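# Rehang the T-shirt properly on its hanger on the rack

## Task

The T-shirt currently dangles by one shoulder from a hanger. Dress that same hanger with it again: the shirt roughly centred, the hook poking out through the neck opening, each end of the hanger tucked inside one shoulder, and the outermost third of both hanger arms covered by fabric. At the end that hanger has to hang level and motionless on the rail, about perpendicular to it, every other hanger must still be on the rail, and the rack (which is free to slide or tip) must be upright close to its original spot.

## Robot and tools

ROBOT. Two 6-joint arms with parallel grippers: left_arm, based near (-0.002, +0.358, +0.024) m, and right_arm, near (+0.001, -0.241, +0.048) m, both facing almost exactly along +x. Scene frame: origin at table-top height midway between the arms' nominal bases, +x out over the table, +y toward left_arm, +z up. The arm names do not match image sides. Each gripper's fingers point along its own +z and close along its y. end_effector_position is the point between the pads, about 1 cm short of the tips. Printed hand positions can be off, more so when reaching far.

JOINT ORDER. Each arm's block is waist, shoulder, elbow, wrist pitch, wrist yaw, wrist roll, then the gripper opening. A row is always 14 numbers, left_arm's 7 first and right_arm's 7 after, even when one arm stays still. The shoulder's sign is flipped against the URDF in everything you send and read. Allowed ranges, URDF signs, in rad: waist -2.618 to 3.054, shoulder 0.000 to 3.142 (so -3.142 to 0.000 in your numbers), elbow 0.000 to 3.142, wrist pitch and wrist yaw -1.571 to 1.571, wrist roll -2.094 to 2.094. Real ends can differ by up to 0.059 rad. Asking a joint more than 0.059 rad beyond its range gets the action refused for both arms.

SCALE. Row numbers lie in [-1, 1]. For the six joints they are relative offsets, not poses, measured from the Joint targets in force when the action (or move) begins, not from the previous row; sending the same offset twice moves the joint twice. A value of 1.0 equals 1.202 rad (waist), 1.258 (shoulder), 1.238 (elbow), 2.073 (wrist pitch), 2.022 (wrist yaw and roll). The seventh number of each arm is an absolute opening: +1 fully open (0.094 m pad gap), -1 shut. To leave a gripper unchanged, resend its present command; 0 means half open, not 'no change'. Sending 0 for all six joints re-commands the current Joint targets.

execute_actions(actions, cameras). actions is a list of actions; each action is a list of up to 15 rows, one row per 1/30 s step, and a short action repeats its last row to fill 15 steps (0.5 s). An empty list just reports state and images. cameras picks images: omitted, null or ["all"] for every camera, [] for none; an unknown name invalidates the call.

move(target, speed, blend, opening_speed, blocking, cameras). target is one 14-number row, or up to 15 rows differing only in joint offsets, each counted from the same Joint targets at the start. All joints travel together, so grippers follow curves; there is no obstacle avoidance. speed is the peak rad/s of the joint with farthest to go, 0.01 to 2, default 0.5 (one value, or one per target). blend, in rad, rounds corners between listed targets (0 = stop at each). opening_speed (at least 0.2 per second on the -1..+1 scale) ramps the fingers instead of setting them at once. blocking=false returns after about 0.5 s while motion continues; then call wait or stop before other motion. The 'move:' line reports done, off_target (resting over 0.035 rad from target), moving, held or fault, limits=held if steps were withheld, and each lagging arm's worst joint. Neither done nor off_target tells you about contact.

wait(seconds): 0 to 10 s with commands held; it ends early if a running move finishes. stop(): brakes a running move (needs room). zoom_image(camera, region): region [x0, y0, x1, y1] in pixels of that camera's latest image, at most 504 by 504. read_manual(section): licence texts only. finished_scene(scene): give the current scene's number; it is final and reports success.

CAMERAS: cam_head_left, cam_head_right, cam_high, cam_low, cam_left_wrist, cam_right_wrist, each 672x504.

RESULT LINES. Joint positions and Joint velocities: per arm, six joints then pad gap in m. Joint targets: the base for your next offsets. Tool commands: current gripper commands. grip_measured: finger opening on the command scale (reads slightly wide when empty, a few hundredths narrow when squeezing a hard part). Joint torques: total drive output including gravity, with offsets and noise; the first three joints wrap at ±28 N m. Step readings list joint angles at some steps; HELD marks withheld steps. 'joint sent to its limit' means a joint was stopped at its real end. 'joint command not followed' means the clearance check altered targets (it does not keep the grippers from meeting). MOTOR HOT appears at 75 °C; at 90 °C an OVER-TEMPERATURE FAULT folds that arm away for good.

MOTION LIMITS. Joint targets are kept within a fixed lead of measured angles (waist 0.202 rad, shoulder 0.258, elbow 0.238, wrist pitch 0.573, yaw and roll 0.522), and targets that would shift a gripper over 100 mm are scaled back, so big changes take several actions; resend the remainder from the new Joint targets. Tiny turns may not start. If an arm is pushed off or keeps pressing, command targets back past its measured positions.

GRIPPING. Fingers go to the opening you write. Just under the first-touch reading the hold is light; about 0.11 lower the grip is at full force (roughly 50 to 62 N per pad). Soft cloth squashes further the lower you command. Release by commanding well above grip_measured.

AVOID. Dropping the shirt or hanger, releasing parts that are still swinging, fast impacts, hard presses, arms striking each other, knocking hangers off the rail, shoving or toppling the rack, anything falling off the table, and long stretched-out or loaded holds that overheat motors. Expect occasional brief tugs on held items or nudges to loose ones.

Each tool is called after "Request:" by a JSON object that holds its "api" and its "payload".

## Session

Request:
{"api": "execute_actions", "payload": {"actions": []}}

Scene clock: 85.57 s.
left_arm: end_effector_position=(+0.4802, -0.1264, +0.4524) grip_measured=-0.858 end_effector_quat_wxyz=(+0.762, +0.187, +0.564, -0.258) | right_arm: end_effector_position=(+0.3863, -0.1986, +0.3041) grip_measured=-0.102 end_effector_quat_wxyz=(+0.131, +0.639, +0.685, +0.324)
Joint names: [waist, shoulder, elbow, wrist pitch, wrist yaw, wrist roll]
Joint positions: left_arm=[-0.833 -2.316 2.243 0.378 -0.181 0.049 0.007] | right_arm=[-0.042 -1.47 1.492 -0.935 -0.299 1.574 0.042]
Joint velocities: left_arm=[-0.002 -0.007 -0.012 0.037 -0.081 -0.037 0] | right_arm=[0.002 0.002 -0.007 0.037 0.007 -0.022 0]
Joint torques (N m): left_arm=[-0.7 13.18 5.24 1.39 -0.21 0.1] | right_arm=[-0.36 8.1 5.05 0.75 -0.12 0.01]
Motor temperatures (°C): left_arm=[29 38 37 36 28 25 28] | right_arm=[26 34 31 33 29 30 28]
Heat: left arm: 38 °C; right arm: 34 °C.
Joint targets: left_arm=[-0.841 -2.316 2.198 0.342 -0.206 0.053] | right_arm=[-0.047 -1.443 1.476 -0.954 -0.305 1.574]
Tool commands: left_gripper/opening=-0.95 right_gripper/opening=-0.1

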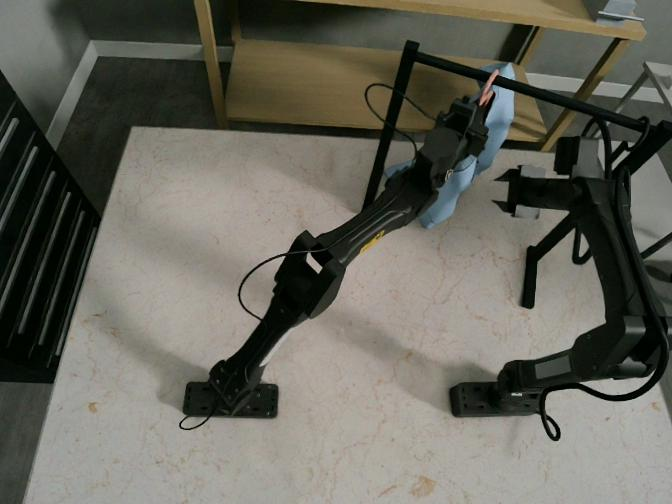

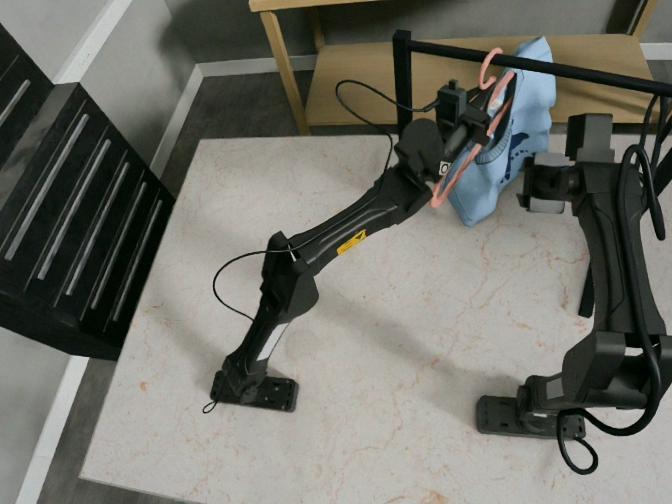

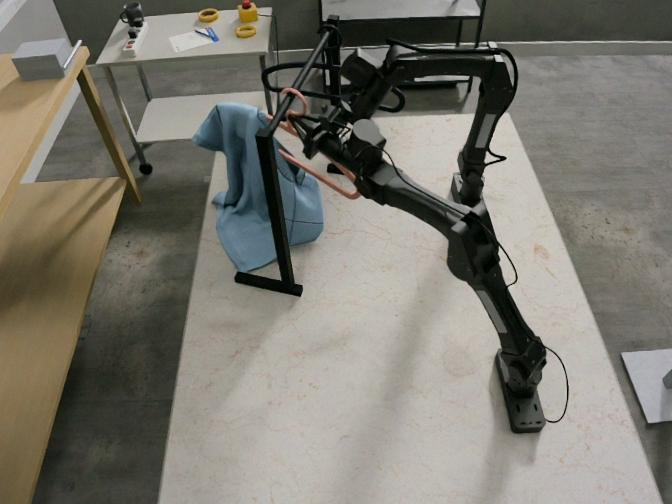

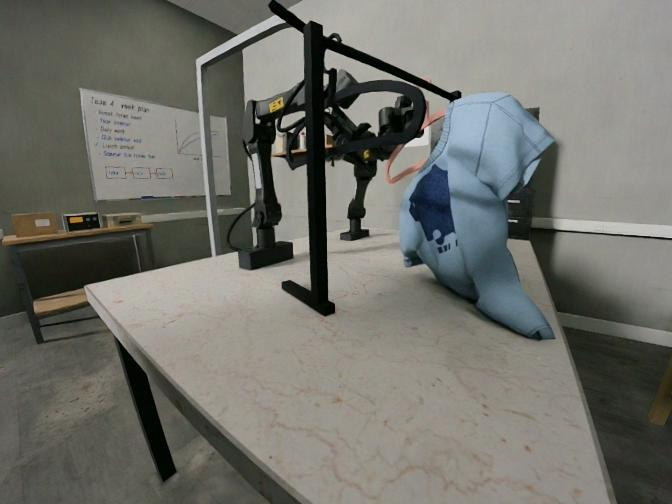

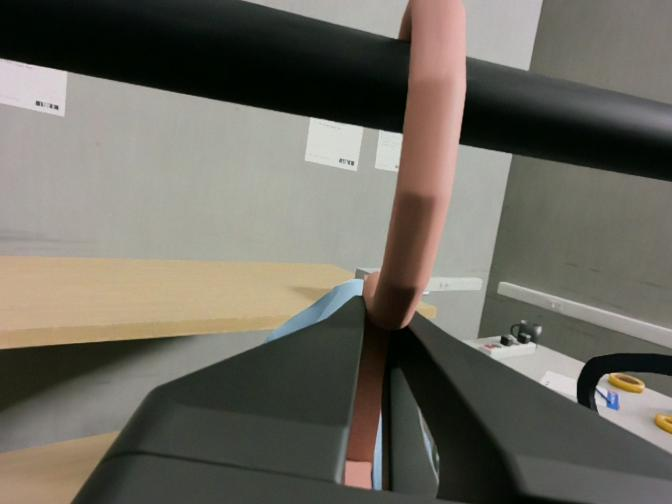

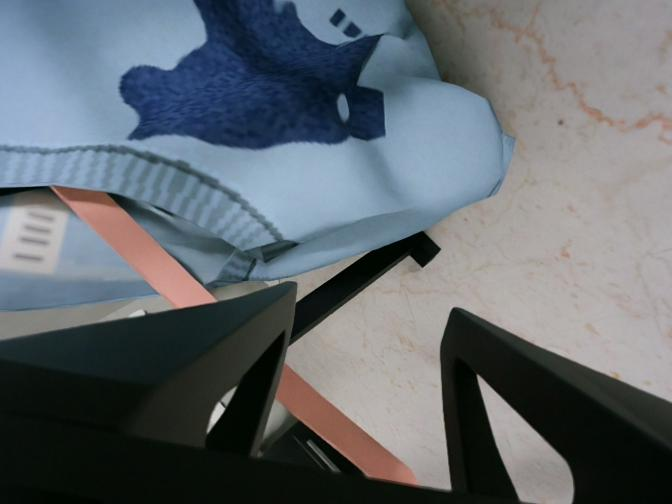

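Request:
{"api": "zoom_image", "payload": {"camera": "cam_head_right", "region": [380, 20, 600, 240]}}

Request:
{"api": "zoom_image", "payload": {"camera": "cam_high", "region": [180, 60, 400, 300]}}

Request:
{"api": "zoom_image", "payload": {"camera": "cam_low", "region": [340, 60, 580, 360]}}

Request:
{"api": "zoom_image", "payload": {"camera": "cam_right_wrist", "region": [0, 0, 504, 504]}}

Request:
{"api": "zoom_image", "payload": {"camera": "cam_head_left", "region": [350, 40, 570, 260]}}

Scaled by 2.291 from the camera's 672x504 image, which has a finer 960x720 frame.

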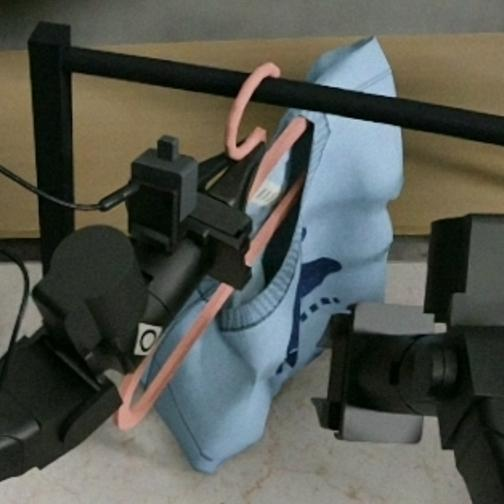

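Scaled by 2.100 from the camera's 672x504 image, which has a finer 960x720 frame.

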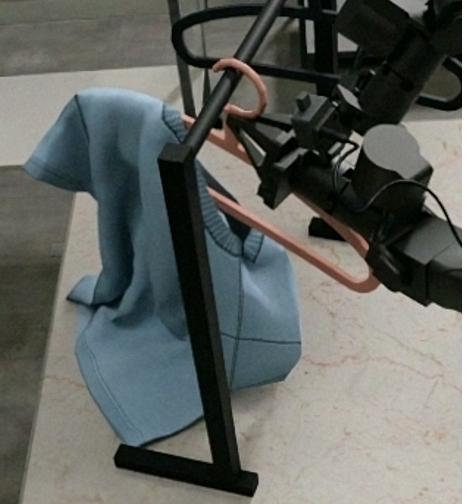

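Scaled by 1.680 from the camera's 672x504 image, which has a finer 960x720 frame.

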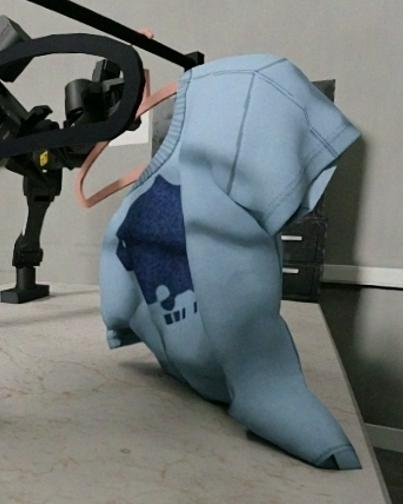

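Scaled by 1.000.

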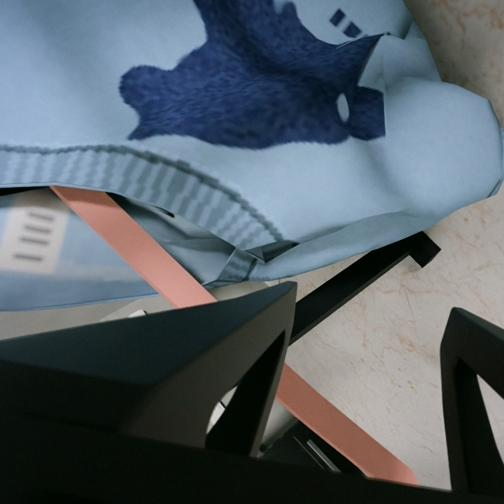

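Scaled by 2.291 from the camera's 672x504 image, which has a finer 960x720 frame.

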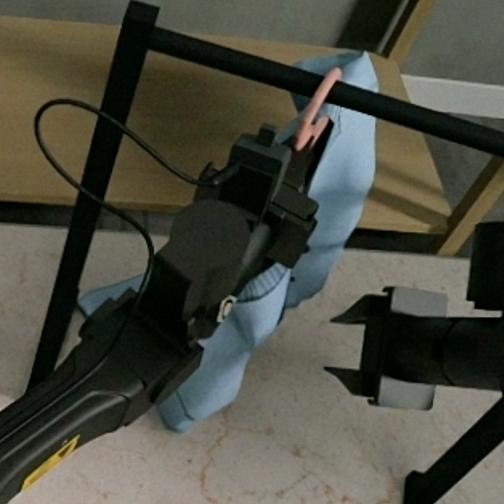

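Request:
{"api": "move", "payload": {"target": [0,0,0,0,0,0,-0.95,-0.01,0.129,-0.222,0.0535,-0.003,0,-0.1]}}

Scene clock: 90.13 s.
left_arm: end_effector_position=(+0.4801, -0.1263, +0.4527) grip_measured=-0.858 end_effector_quat_wxyz=(+0.762, +0.186, +0.563, -0.259) | right_arm: end_effector_position=(+0.3392, -0.2009, +0.2595) grip_measured=-0.102 end_effector_quat_wxyz=(+0.111, +0.652, +0.685, +0.305)
Joint names: [waist, shoulder, elbow, wrist pitch, wrist yaw, wrist roll]
Joint positions: left_arm=[-0.833 -2.316 2.243 0.379 -0.181 0.049 0.007] | right_arm=[-0.054 -1.308 1.214 -0.878 -0.299 1.574 0.042]
Joint velocities: left_arm=[0.022 -0.002 0.002 -0.007 -0.037 0.007 0] | right_arm=[0.007 0.007 0.002 -0.066 -0.007 0.081 -0.001]
Joint torques (N m): left_arm=[-0.75 13.26 5 1.36 -0.17 0.06] | right_arm=[-0.44 6.68 5.33 1.16 -0.2 0.01]
Motor temperatures (°C): left_arm=[29 39 37 36 28 25 28] | right_arm=[26 34 31 33 29 30 28]
Heat: left arm: 39 °C; right arm: 34 °C.
Joint targets: left_arm=[-0.841 -2.316 2.198 0.342 -0.206 0.053] | right_arm=[-0.059 -1.281 1.201 -0.843 -0.311 1.574]
move: off_target (left_arm); left_arm: the elbow is farthest, 0.045 rad from its target

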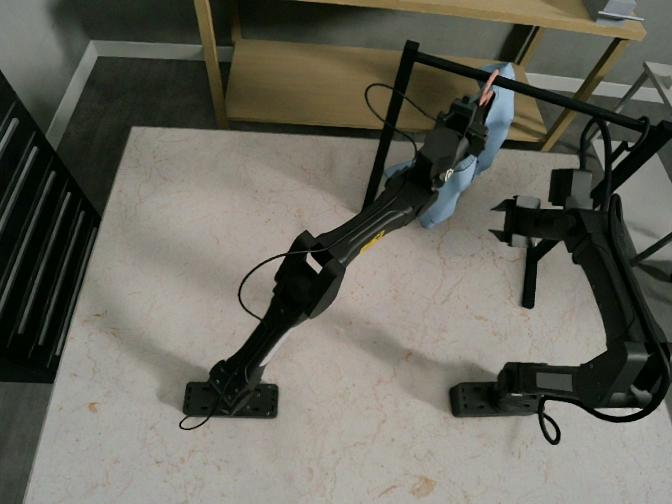

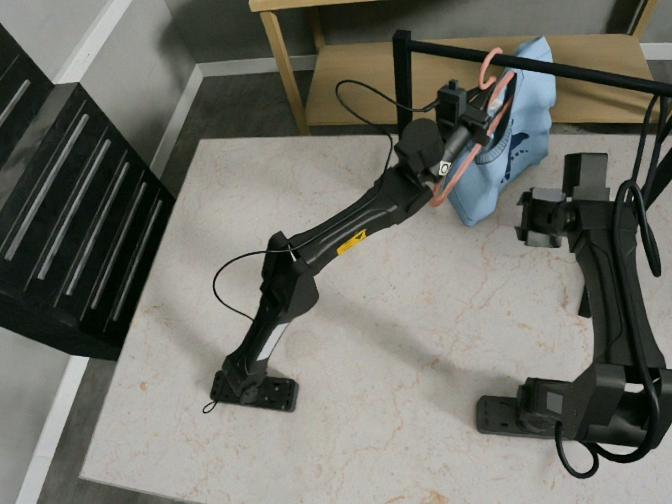

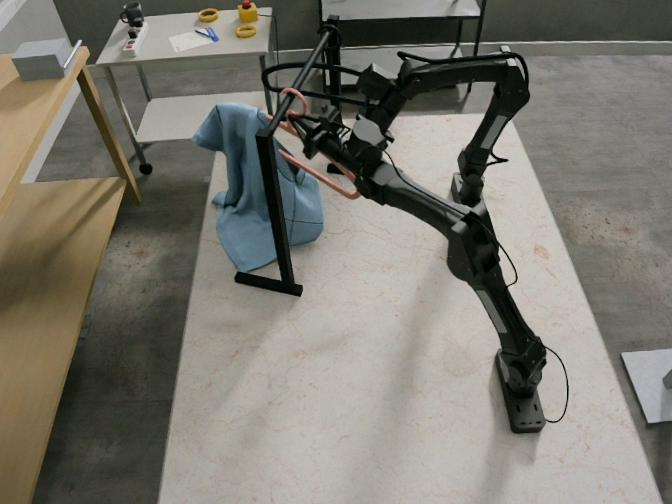

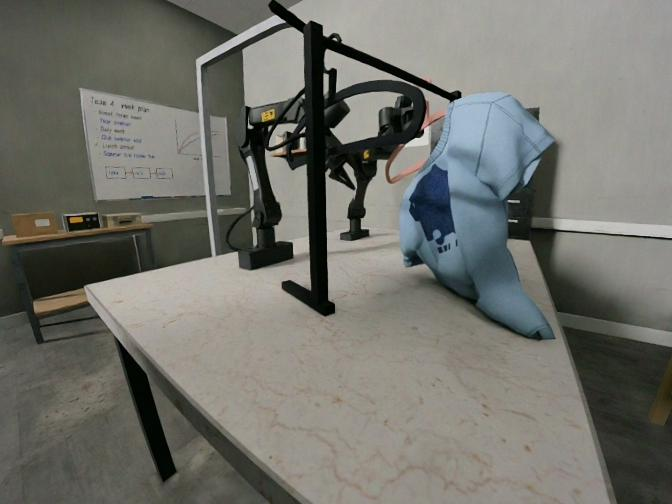

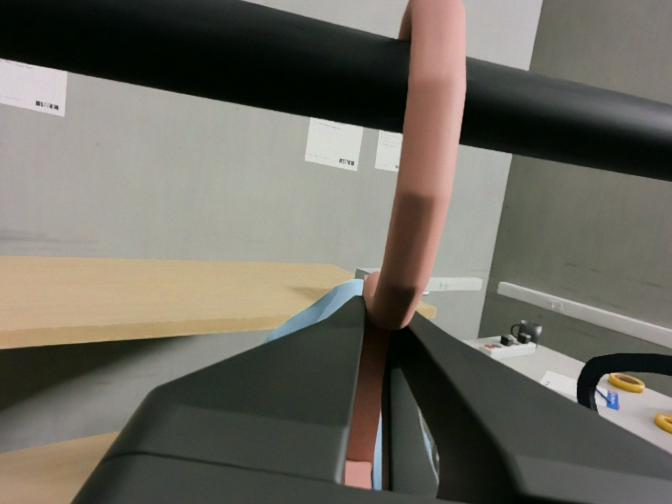

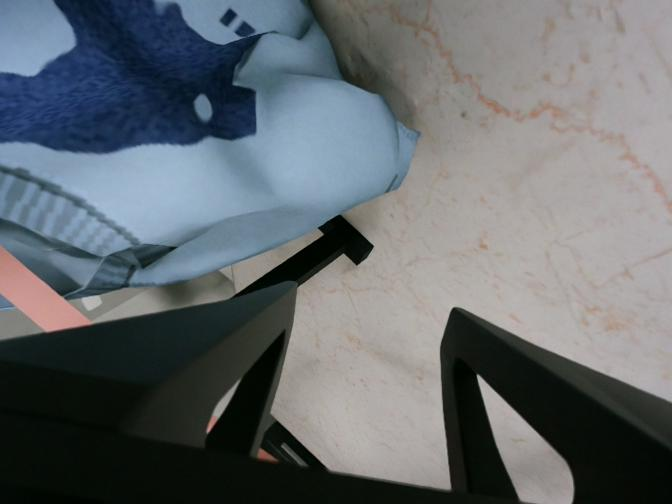

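Request:
{"api": "zoom_image", "payload": {"camera": "cam_left_wrist", "region": [270, 200, 470, 500]}}

Request:
{"api": "zoom_image", "payload": {"camera": "cam_head_right", "region": [430, 40, 560, 215]}}

Scaled by 1.680 from the camera's 672x504 image, which has a finer 960x720 frame.

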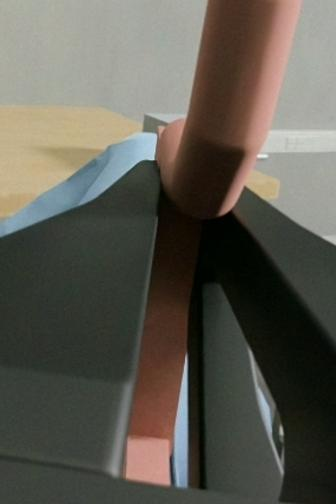

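Scaled by 2.880 from the camera's 672x504 image, which has a finer 960x720 frame.

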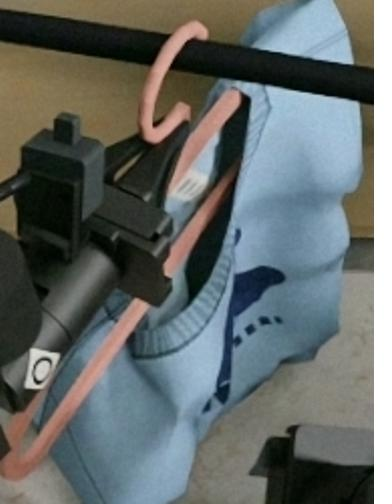

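Request:
{"api": "zoom_image", "payload": {"camera": "cam_right_wrist", "region": [0, 220, 340, 504]}}

Scaled by 1.482 from the camera's 672x504 image, which has a finer 960x720 frame.

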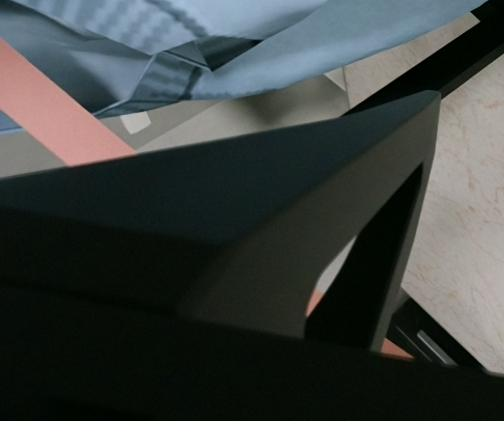

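Request:
{"api": "move", "payload": {"target": [0,0,0,0,0,0,-0.95,-0.02,-0.312,0.34,0.062,-0.138,-0.46,-0.3]}}

Request:
{"api": "zoom_image", "payload": {"camera": "cam_right_wrist", "region": [100, 0, 604, 504]}}

Scene clock: 97.60 s.
left_arm: end_effector_position=(+0.4801, -0.1263, +0.4527) grip_measured=-0.858 end_effector_quat_wxyz=(+0.762, +0.186, +0.563, -0.259) | right_arm: end_effector_position=(+0.4469, -0.1721, +0.3042) grip_measured=-0.298 end_effector_quat_wxyz=(+0.251, +0.224, +0.874, +0.352)
Joint names: [waist, shoulder, elbow, wrist pitch, wrist yaw, wrist roll]
Joint positions: left_arm=[-0.833 -2.316 2.243 0.379 -0.181 0.049 0.007] | right_arm=[-0.078 -1.663 1.577 -0.754 -0.57 0.66 0.033]
Joint velocities: left_arm=[-0.002 -0.002 -0.022 -0.007 -0.007 0.022 0] | right_arm=[-0.022 -0.002 -0.007 -0.022 0.037 -0.037 0.001]
Joint torques (N m): left_arm=[-0.87 13.18 4.96 1.4 -0.2 0.09] | right_arm=[-0.44 6.95 9.59 1.3 -0.36 -0.14]
Motor temperatures (°C): left_arm=[29 40 36 37 28 25 28] | right_arm=[26 34 31 34 29 30 27]
Heat: left arm: 40 °C; right arm: 34 °C.
Joint targets: left_arm=[-0.841 -2.316 2.198 0.342 -0.206 0.053] | right_arm=[-0.083 -1.673 1.622 -0.714 -0.590 0.644]
move: off_target (left_arm, right_arm); left_arm: the elbow is farthest, 0.045 rad from its target; right_arm: the elbow is farthest, 0.044 rad from its target

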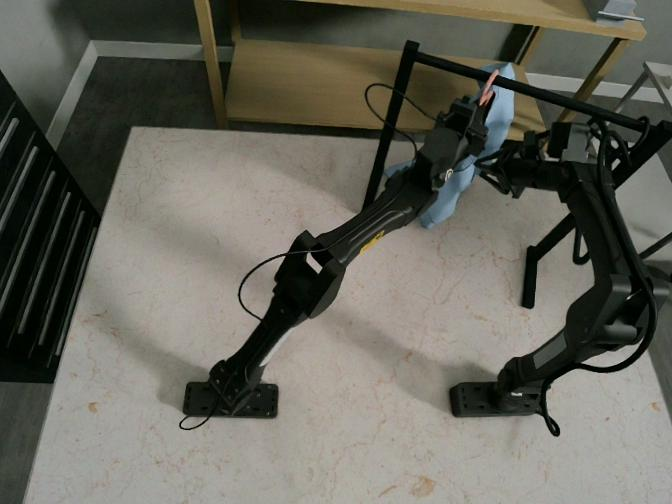

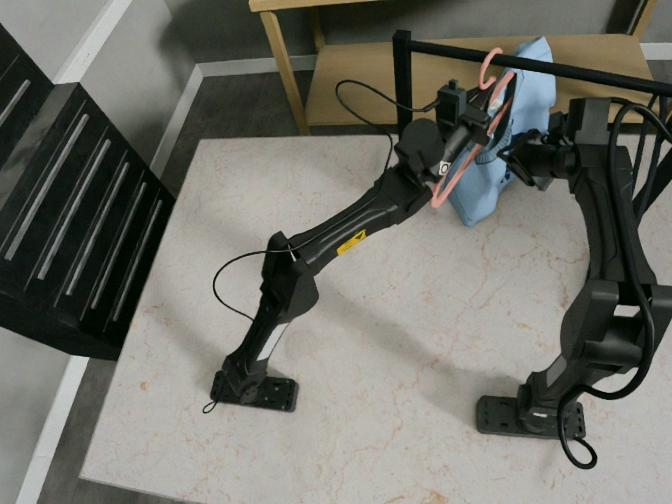

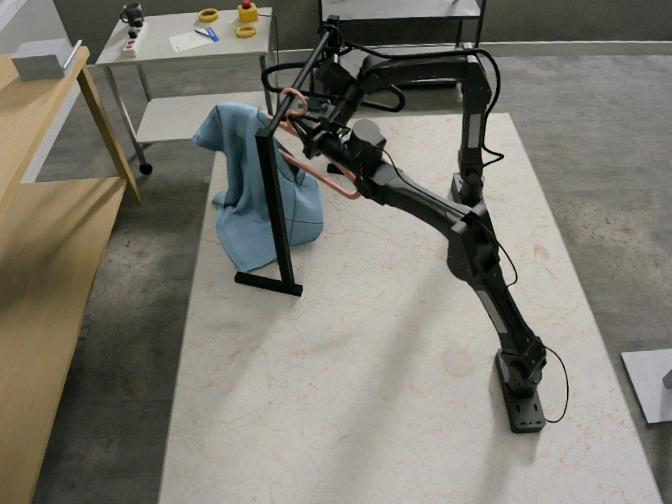

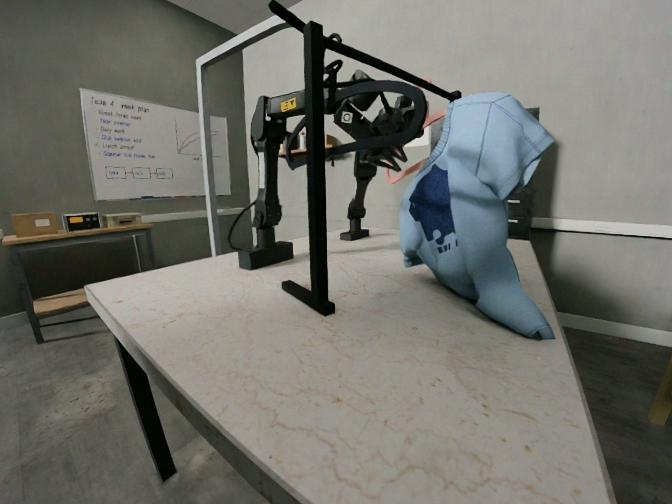

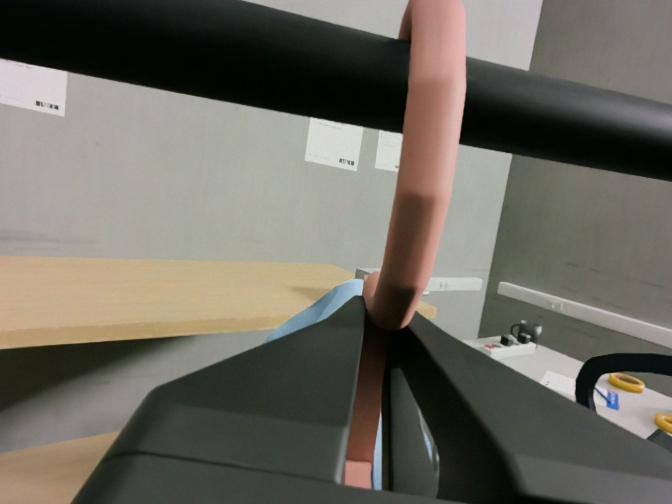

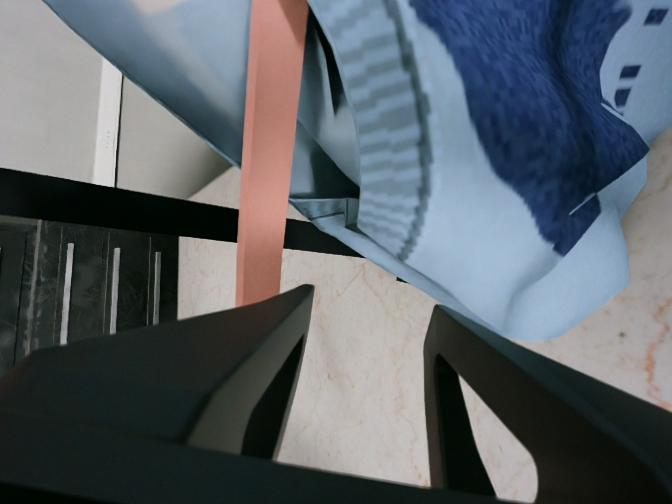

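Scaled by 1.000.

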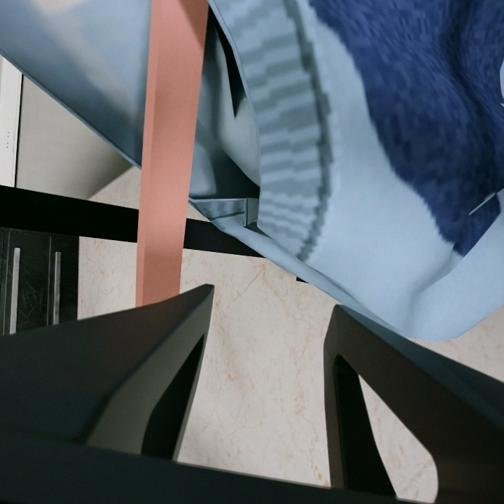

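Request:
{"api": "move", "payload": {"target": [0,0,0,0,0,0,-0.95,0.0845,-0.164,0.036,0.098,0.034,0.042,-0.3], "speed": 0.15}}

Request:
{"api": "zoom_image", "payload": {"camera": "cam_head_right", "region": [400, 20, 600, 240]}}

Scene clock: 101.43 s.
left_arm: end_effector_position=(+0.4801, -0.1263, +0.4527) grip_measured=-0.858 end_effector_quat_wxyz=(+0.762, +0.186, +0.563, -0.259) | right_arm: end_effector_position=(+0.5052, -0.1369, +0.2577) grip_measured=-0.298 end_effector_quat_wxyz=(+0.252, +0.215, +0.873, +0.357)
Joint names: [waist, shoulder, elbow, wrist pitch, wrist yaw, wrist roll]
Joint positions: left_arm=[-0.833 -2.316 2.243 0.379 -0.181 0.049 0.007] | right_arm=[0.014 -1.867 1.622 -0.548 -0.522 0.727 0.033]
Joint velocities: left_arm=[-0.007 -0.027 0.007 -0.051 -0.051 0.037 -0.001] | right_arm=[0.007 -0.002 -0.017 0.037 -0.051 -0.022 -0.001]
Joint torques (N m): left_arm=[-0.92 13.27 4.97 1.4 -0.22 0.1] | right_arm=[0.32 8.92 9.69 1.32 -0.11 0.01]
Motor temperatures (°C): left_arm=[29 40 36 37 28 25 28] | right_arm=[26 34 32 34 29 30 27]
Heat: left arm: 40 °C; right arm: 34 °C.
Joint targets: left_arm=[-0.841 -2.316 2.198 0.342 -0.206 0.053] | right_arm=[0.019 -1.880 1.666 -0.511 -0.522 0.729]
move: off_target (left_arm, right_arm); left_arm: the elbow is farthest, 0.045 rad from its target; right_arm: the elbow is farthest, 0.044 rad from its target

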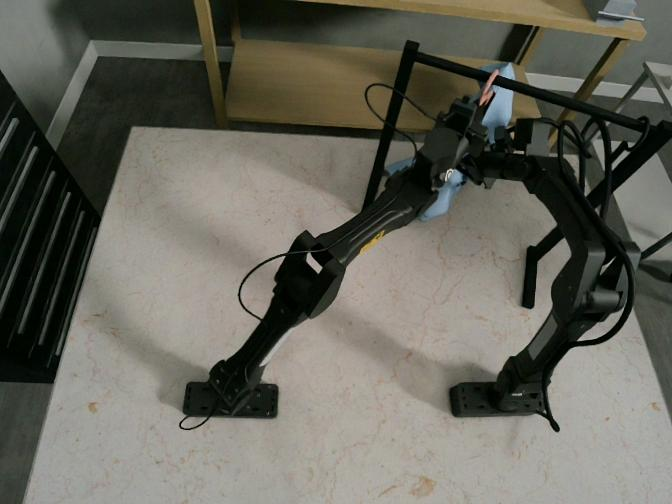

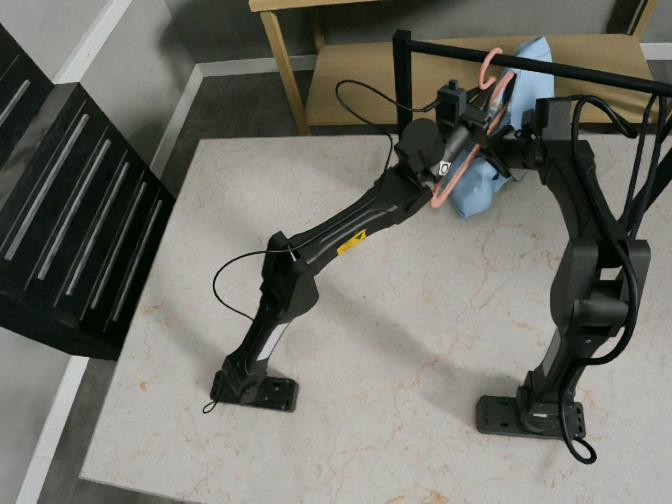

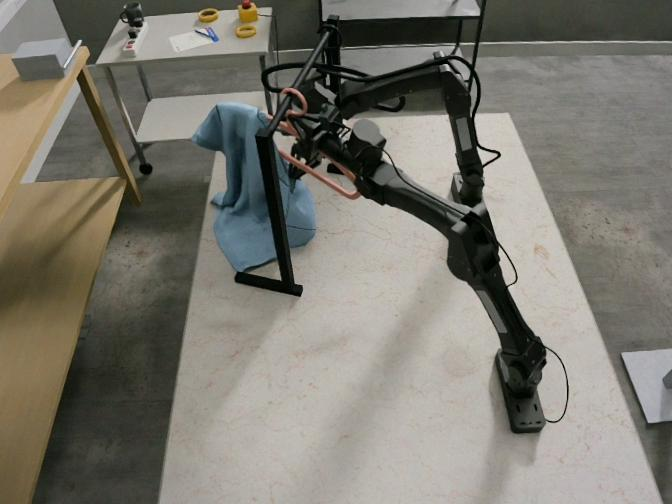

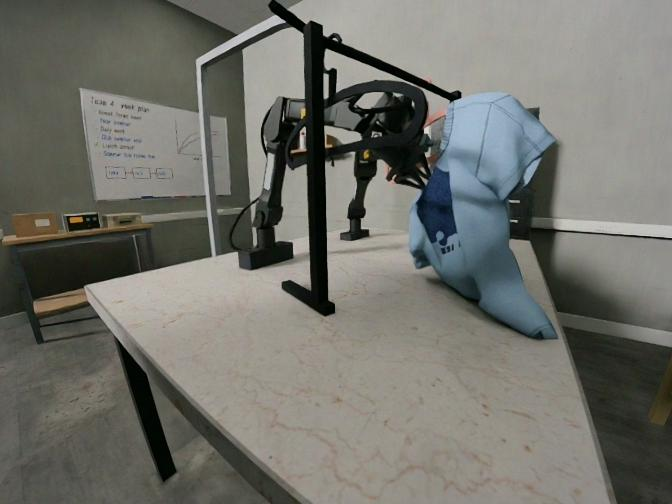

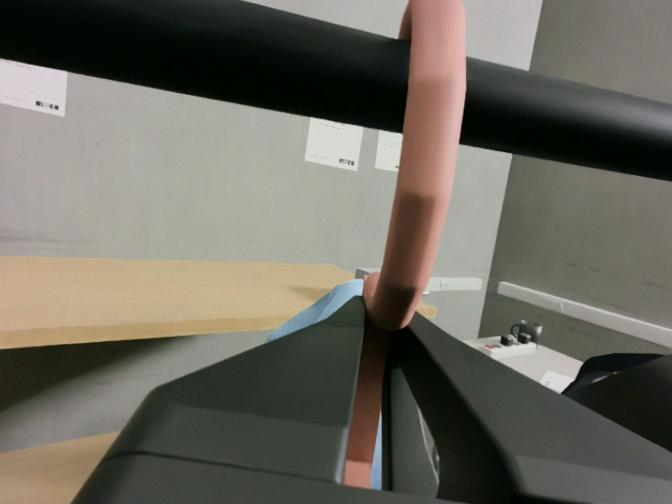

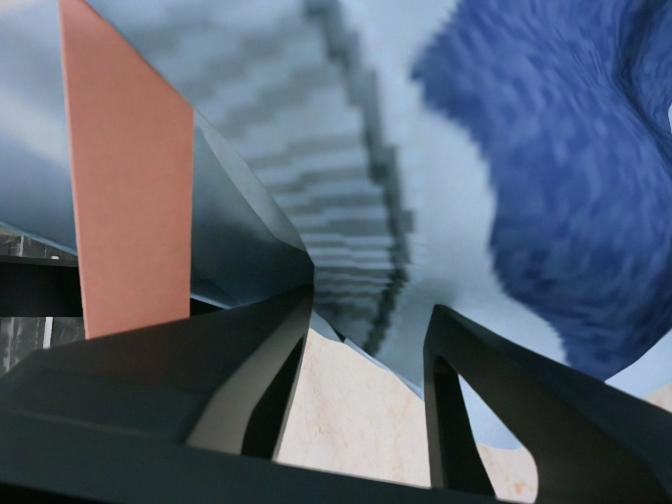

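Scaled by 2.291 from the camera's 672x504 image, which has a finer 960x720 frame.

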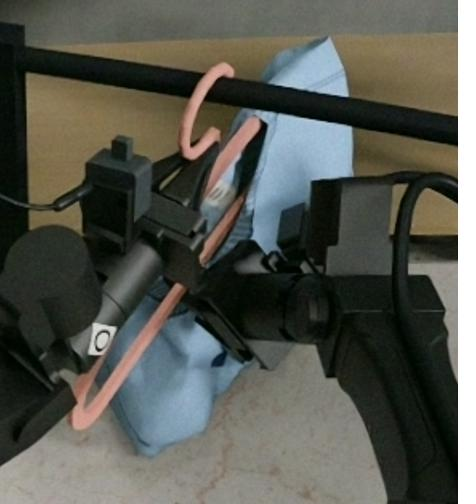

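Request:
{"api": "move", "payload": {"target": [0,0,0,0,0,0,-0.95,0.0266,-0.036,0.036,0,0.016,0,-0.3], "speed": 0.15, "cameras": ["cam_right_wrist","cam_low"]}}

Scene clock: 102.60 s.
left_arm: end_effector_position=(+0.4806, -0.1256, +0.4527) grip_measured=-0.858 end_effector_quat_wxyz=(+0.764, +0.187, +0.563, -0.254) | right_arm: end_effector_position=(+0.5149, -0.1268, +0.2503) grip_measured=-0.298 end_effector_quat_wxyz=(+0.252, +0.210, +0.878, +0.347)
Joint names: [waist, shoulder, elbow, wrist pitch, wrist yaw, wrist roll]
Joint positions: left_arm=[-0.833 -2.316 2.243 0.379 -0.186 0.057 0.007] | right_arm=[0.043 -1.912 1.663 -0.548 -0.489 0.729 0.033]
Joint velocities: left_arm=[-0.012 0.017 -0.007 -0.022 -0.007 -0.007 0.001] | right_arm=[-0.002 0.002 -0.017 -0.066 0.022 0.037 0]
Joint torques (N m): left_arm=[-0.61 13.14 5 1.37 -0.09 0.01] | right_arm=[0.55 9.26 9.99 1.33 -0.12 0.01]
Motor temperatures (°C): left_arm=[29 40 36 37 28 25 28] | right_arm=[26 34 32 34 29 30 27]
Heat: left arm: 40 °C; right arm: 34 °C.
Joint targets: left_arm=[-0.841 -2.316 2.198 0.342 -0.206 0.053] | right_arm=[0.051 -1.925 1.711 -0.511 -0.489 0.729]
move: off_target (left_arm, right_arm); left_arm: the elbow is farthest, 0.045 rad from its target; right_arm: the elbow is farthest, 0.047 rad from its target
Images, in order (width x height): cam_low 672x504, cam_right_wrist 672x504.

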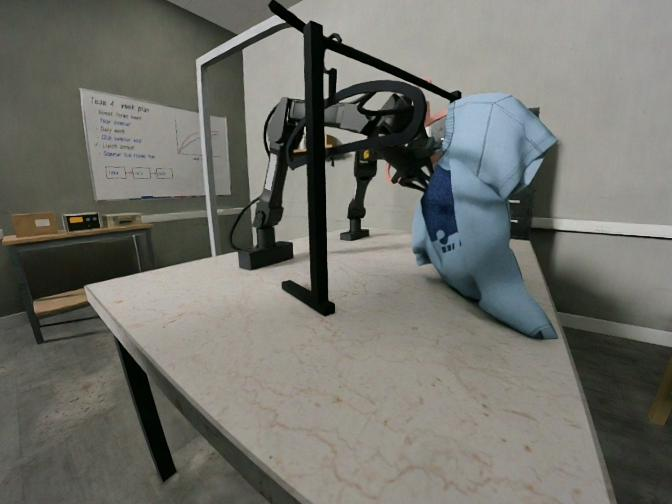

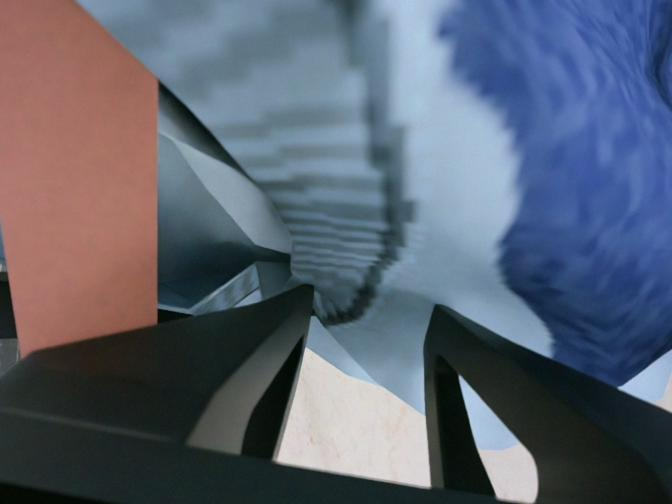

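Request:
{"api": "move", "payload": {"target": [0,0,0,0,0,0,-0.95,0.02,-0.03,0.03,0,0.008,0,-0.3], "speed": 0.15, "cameras": ["cam_right_wrist"]}}

Request:
{"api": "move", "payload": {"target": [0,0,0,0,0,0,-0.95,0,0,0,0,0,0,-1], "opening_speed": 1, "cameras": ["cam_right_wrist","cam_low"]}}

Scene clock: 105.40 s.
left_arm: end_effector_position=(+0.4825, -0.1229, +0.4528) grip_measured=-0.858 end_effector_quat_wxyz=(+0.767, +0.184, +0.564, -0.244) | right_arm: end_effector_position=(+0.5230, -0.1198, +0.2460) grip_measured=-0.299 end_effector_quat_wxyz=(+0.254, +0.206, +0.881, +0.341)
Joint names: [waist, shoulder, elbow, wrist pitch, wrist yaw, wrist roll]
Joint positions: left_arm=[-0.833 -2.316 2.243 0.381 -0.204 0.071 0.007] | right_arm=[0.062 -1.948 1.7 -0.548 -0.469 0.729 0.033]
Joint velocities: left_arm=[0.007 0.002 0.002 0.037 -0.022 0.007 0] | right_arm=[0.007 -0.007 -0.022 -0.007 -0.022 0.007 0.001]
Joint torques (N m): left_arm=[-0.69 13.05 4.98 1.35 -0.02 -0.13] | right_arm=[0.98 9.44 10.07 1.33 -0.17 0.01]
Motor temperatures (°C): left_arm=[29 41 36 37 28 25 28] | right_arm=[26 34 32 34 29 30 27]
Heat: left arm: 41 °C; right arm: 34 °C.
Joint targets: left_arm=[-0.841 -2.316 2.198 0.342 -0.206 0.053] | right_arm=[0.075 -1.962 1.748 -0.511 -0.473 0.729]
move: off_target (left_arm, right_arm); left_arm: the elbow is farthest, 0.045 rad from its target; right_arm: the elbow is farthest, 0.049 rad from its target
Images, in order (width x height): cam_right_wrist 672x504.

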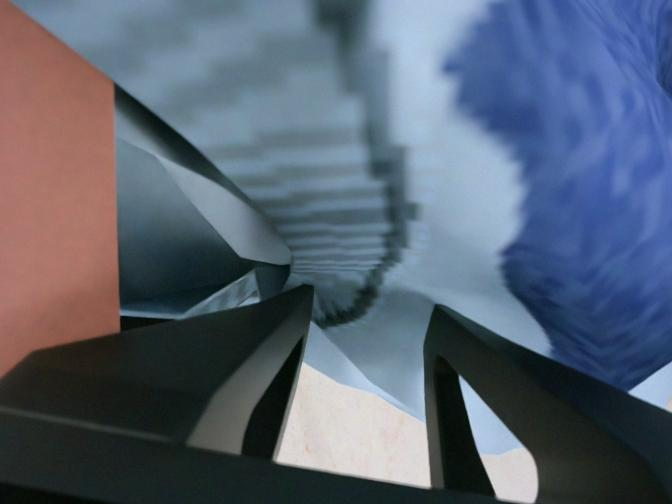

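Scene clock: 106.30 s.
left_arm: end_effector_position=(+0.4818, -0.1238, +0.4529) grip_measured=-0.858 end_effector_quat_wxyz=(+0.766, +0.185, +0.564, -0.248) | right_arm: end_effector_position=(+0.5219, -0.1155, +0.2460) grip_measured=-0.990 end_effector_quat_wxyz=(+0.252, +0.203, +0.882, +0.343)
Joint names: [waist, shoulder, elbow, wrist pitch, wrist yaw, wrist roll]
Joint positions: left_arm=[-0.833 -2.316 2.243 0.381 -0.198 0.066 0.007] | right_arm=[0.07 -1.948 1.7 -0.548 -0.469 0.729 0]
Joint velocities: left_arm=[-0.002 0.007 -0.002 -0.007 0.037 0.022 0] | right_arm=[-0.007 0.017 -0.007 0.066 -0.007 0.022 0]
Joint torques (N m): left_arm=[-0.98 13.09 5.08 1.33 -0.04 -0.08] | right_arm=[0.34 9.44 10.04 1.34 -0.15 0.01]
Motor temperatures (°C): left_arm=[29 41 36 37 28 25 29] | right_arm=[26 34 32 35 29 30 27]
Heat: left arm: 41 °C; right arm: 35 °C.
Joint targets: left_arm=[-0.841 -2.316 2.198 0.342 -0.206 0.053] | right_arm=[0.075 -1.962 1.748 -0.511 -0.473 0.729]
move: off_target (left_arm, right_arm); left_arm: the elbow is farthest, 0.045 rad from its target; right_arm: the elbow is farthest, 0.048 rad from its target
Images, in order (width x height): cam_low 672x504, cam_right_wrist 672x504.

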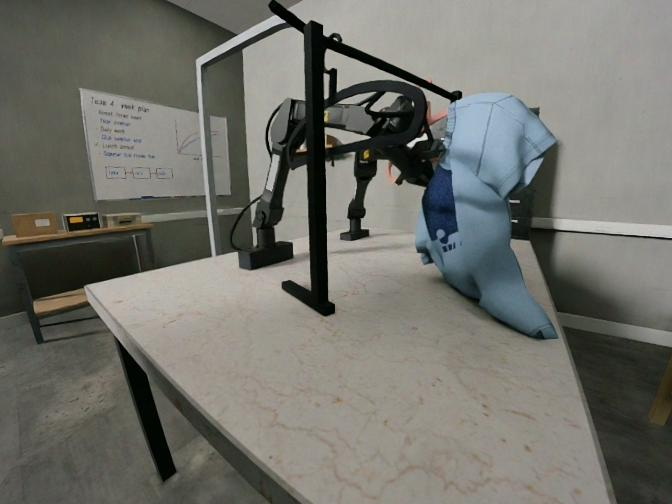

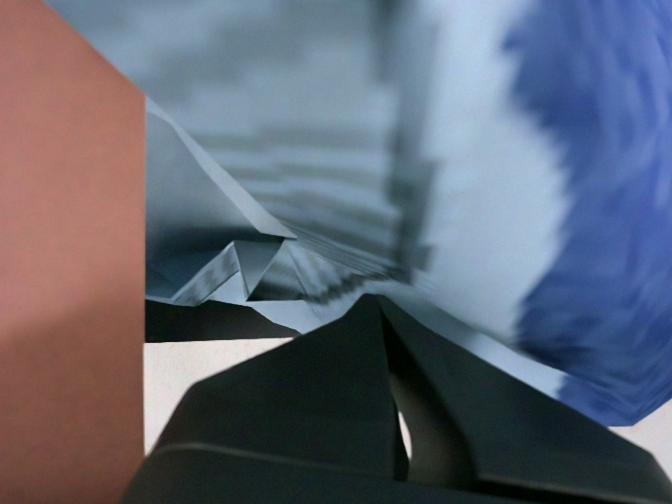

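Request:
{"api": "move", "payload": {"target": [0,0,0,0,0,0,-0.95,-0.045,0.08,-0.06,0,-0.02,0,-1], "speed": 0.2, "cameras": ["cam_right_wrist","cam_low"]}}

Scene clock: 112.83 s.
left_arm: end_effector_position=(+0.4815, -0.1242, +0.4529) grip_measured=-0.858 end_effector_quat_wxyz=(+0.765, +0.183, +0.564, -0.252) | right_arm: end_effector_position=(+0.5203, -0.1372, +0.2656) grip_measured=-0.990 end_effector_quat_wxyz=(+0.270, +0.213, +0.871, +0.351)
Joint names: [waist, shoulder, elbow, wrist pitch, wrist yaw, wrist roll]
Joint positions: left_arm=[-0.833 -2.316 2.243 0.381 -0.195 0.057 0.007] | right_arm=[0.021 -1.904 1.688 -0.547 -0.495 0.729 0]
Joint velocities: left_arm=[0.002 0.007 -0.012 -0.051 -0.022 0.007 0.001] | right_arm=[-0.002 0.002 0.012 0.051 -0.037 0.022 0]
Joint torques (N m): left_arm=[-1.01 13.14 4.96 1.37 -0.04 -0.03] | right_arm=[-0.1 14.08 5.45 1.35 -0.29 0.01]
Motor temperatures (°C): left_arm=[29 41 36 37 28 25 29] | right_arm=[26 34 32 35 29 30 28]
Heat: left arm: 41 °C; right arm: 35 °C.
Joint targets: left_arm=[-0.841 -2.316 2.198 0.342 -0.206 0.053] | right_arm=[0.020 -1.862 1.674 -0.511 -0.514 0.729]
move: off_target (left_arm, right_arm); left_arm: the elbow is farthest, 0.045 rad from its target; right_arm: the shoulder is farthest, 0.042 rad from its target
Images, in order (width x height): cam_low 672x504, cam_right_wrist 672x504.

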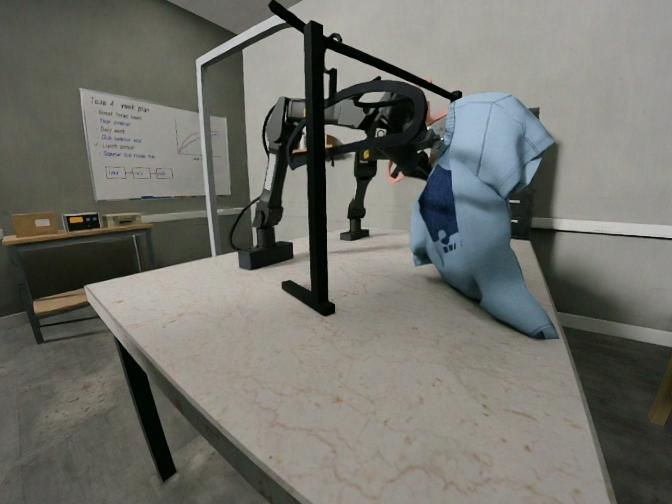

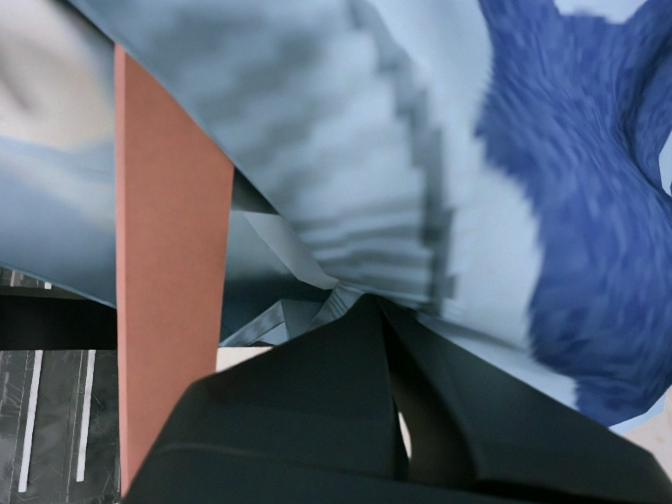

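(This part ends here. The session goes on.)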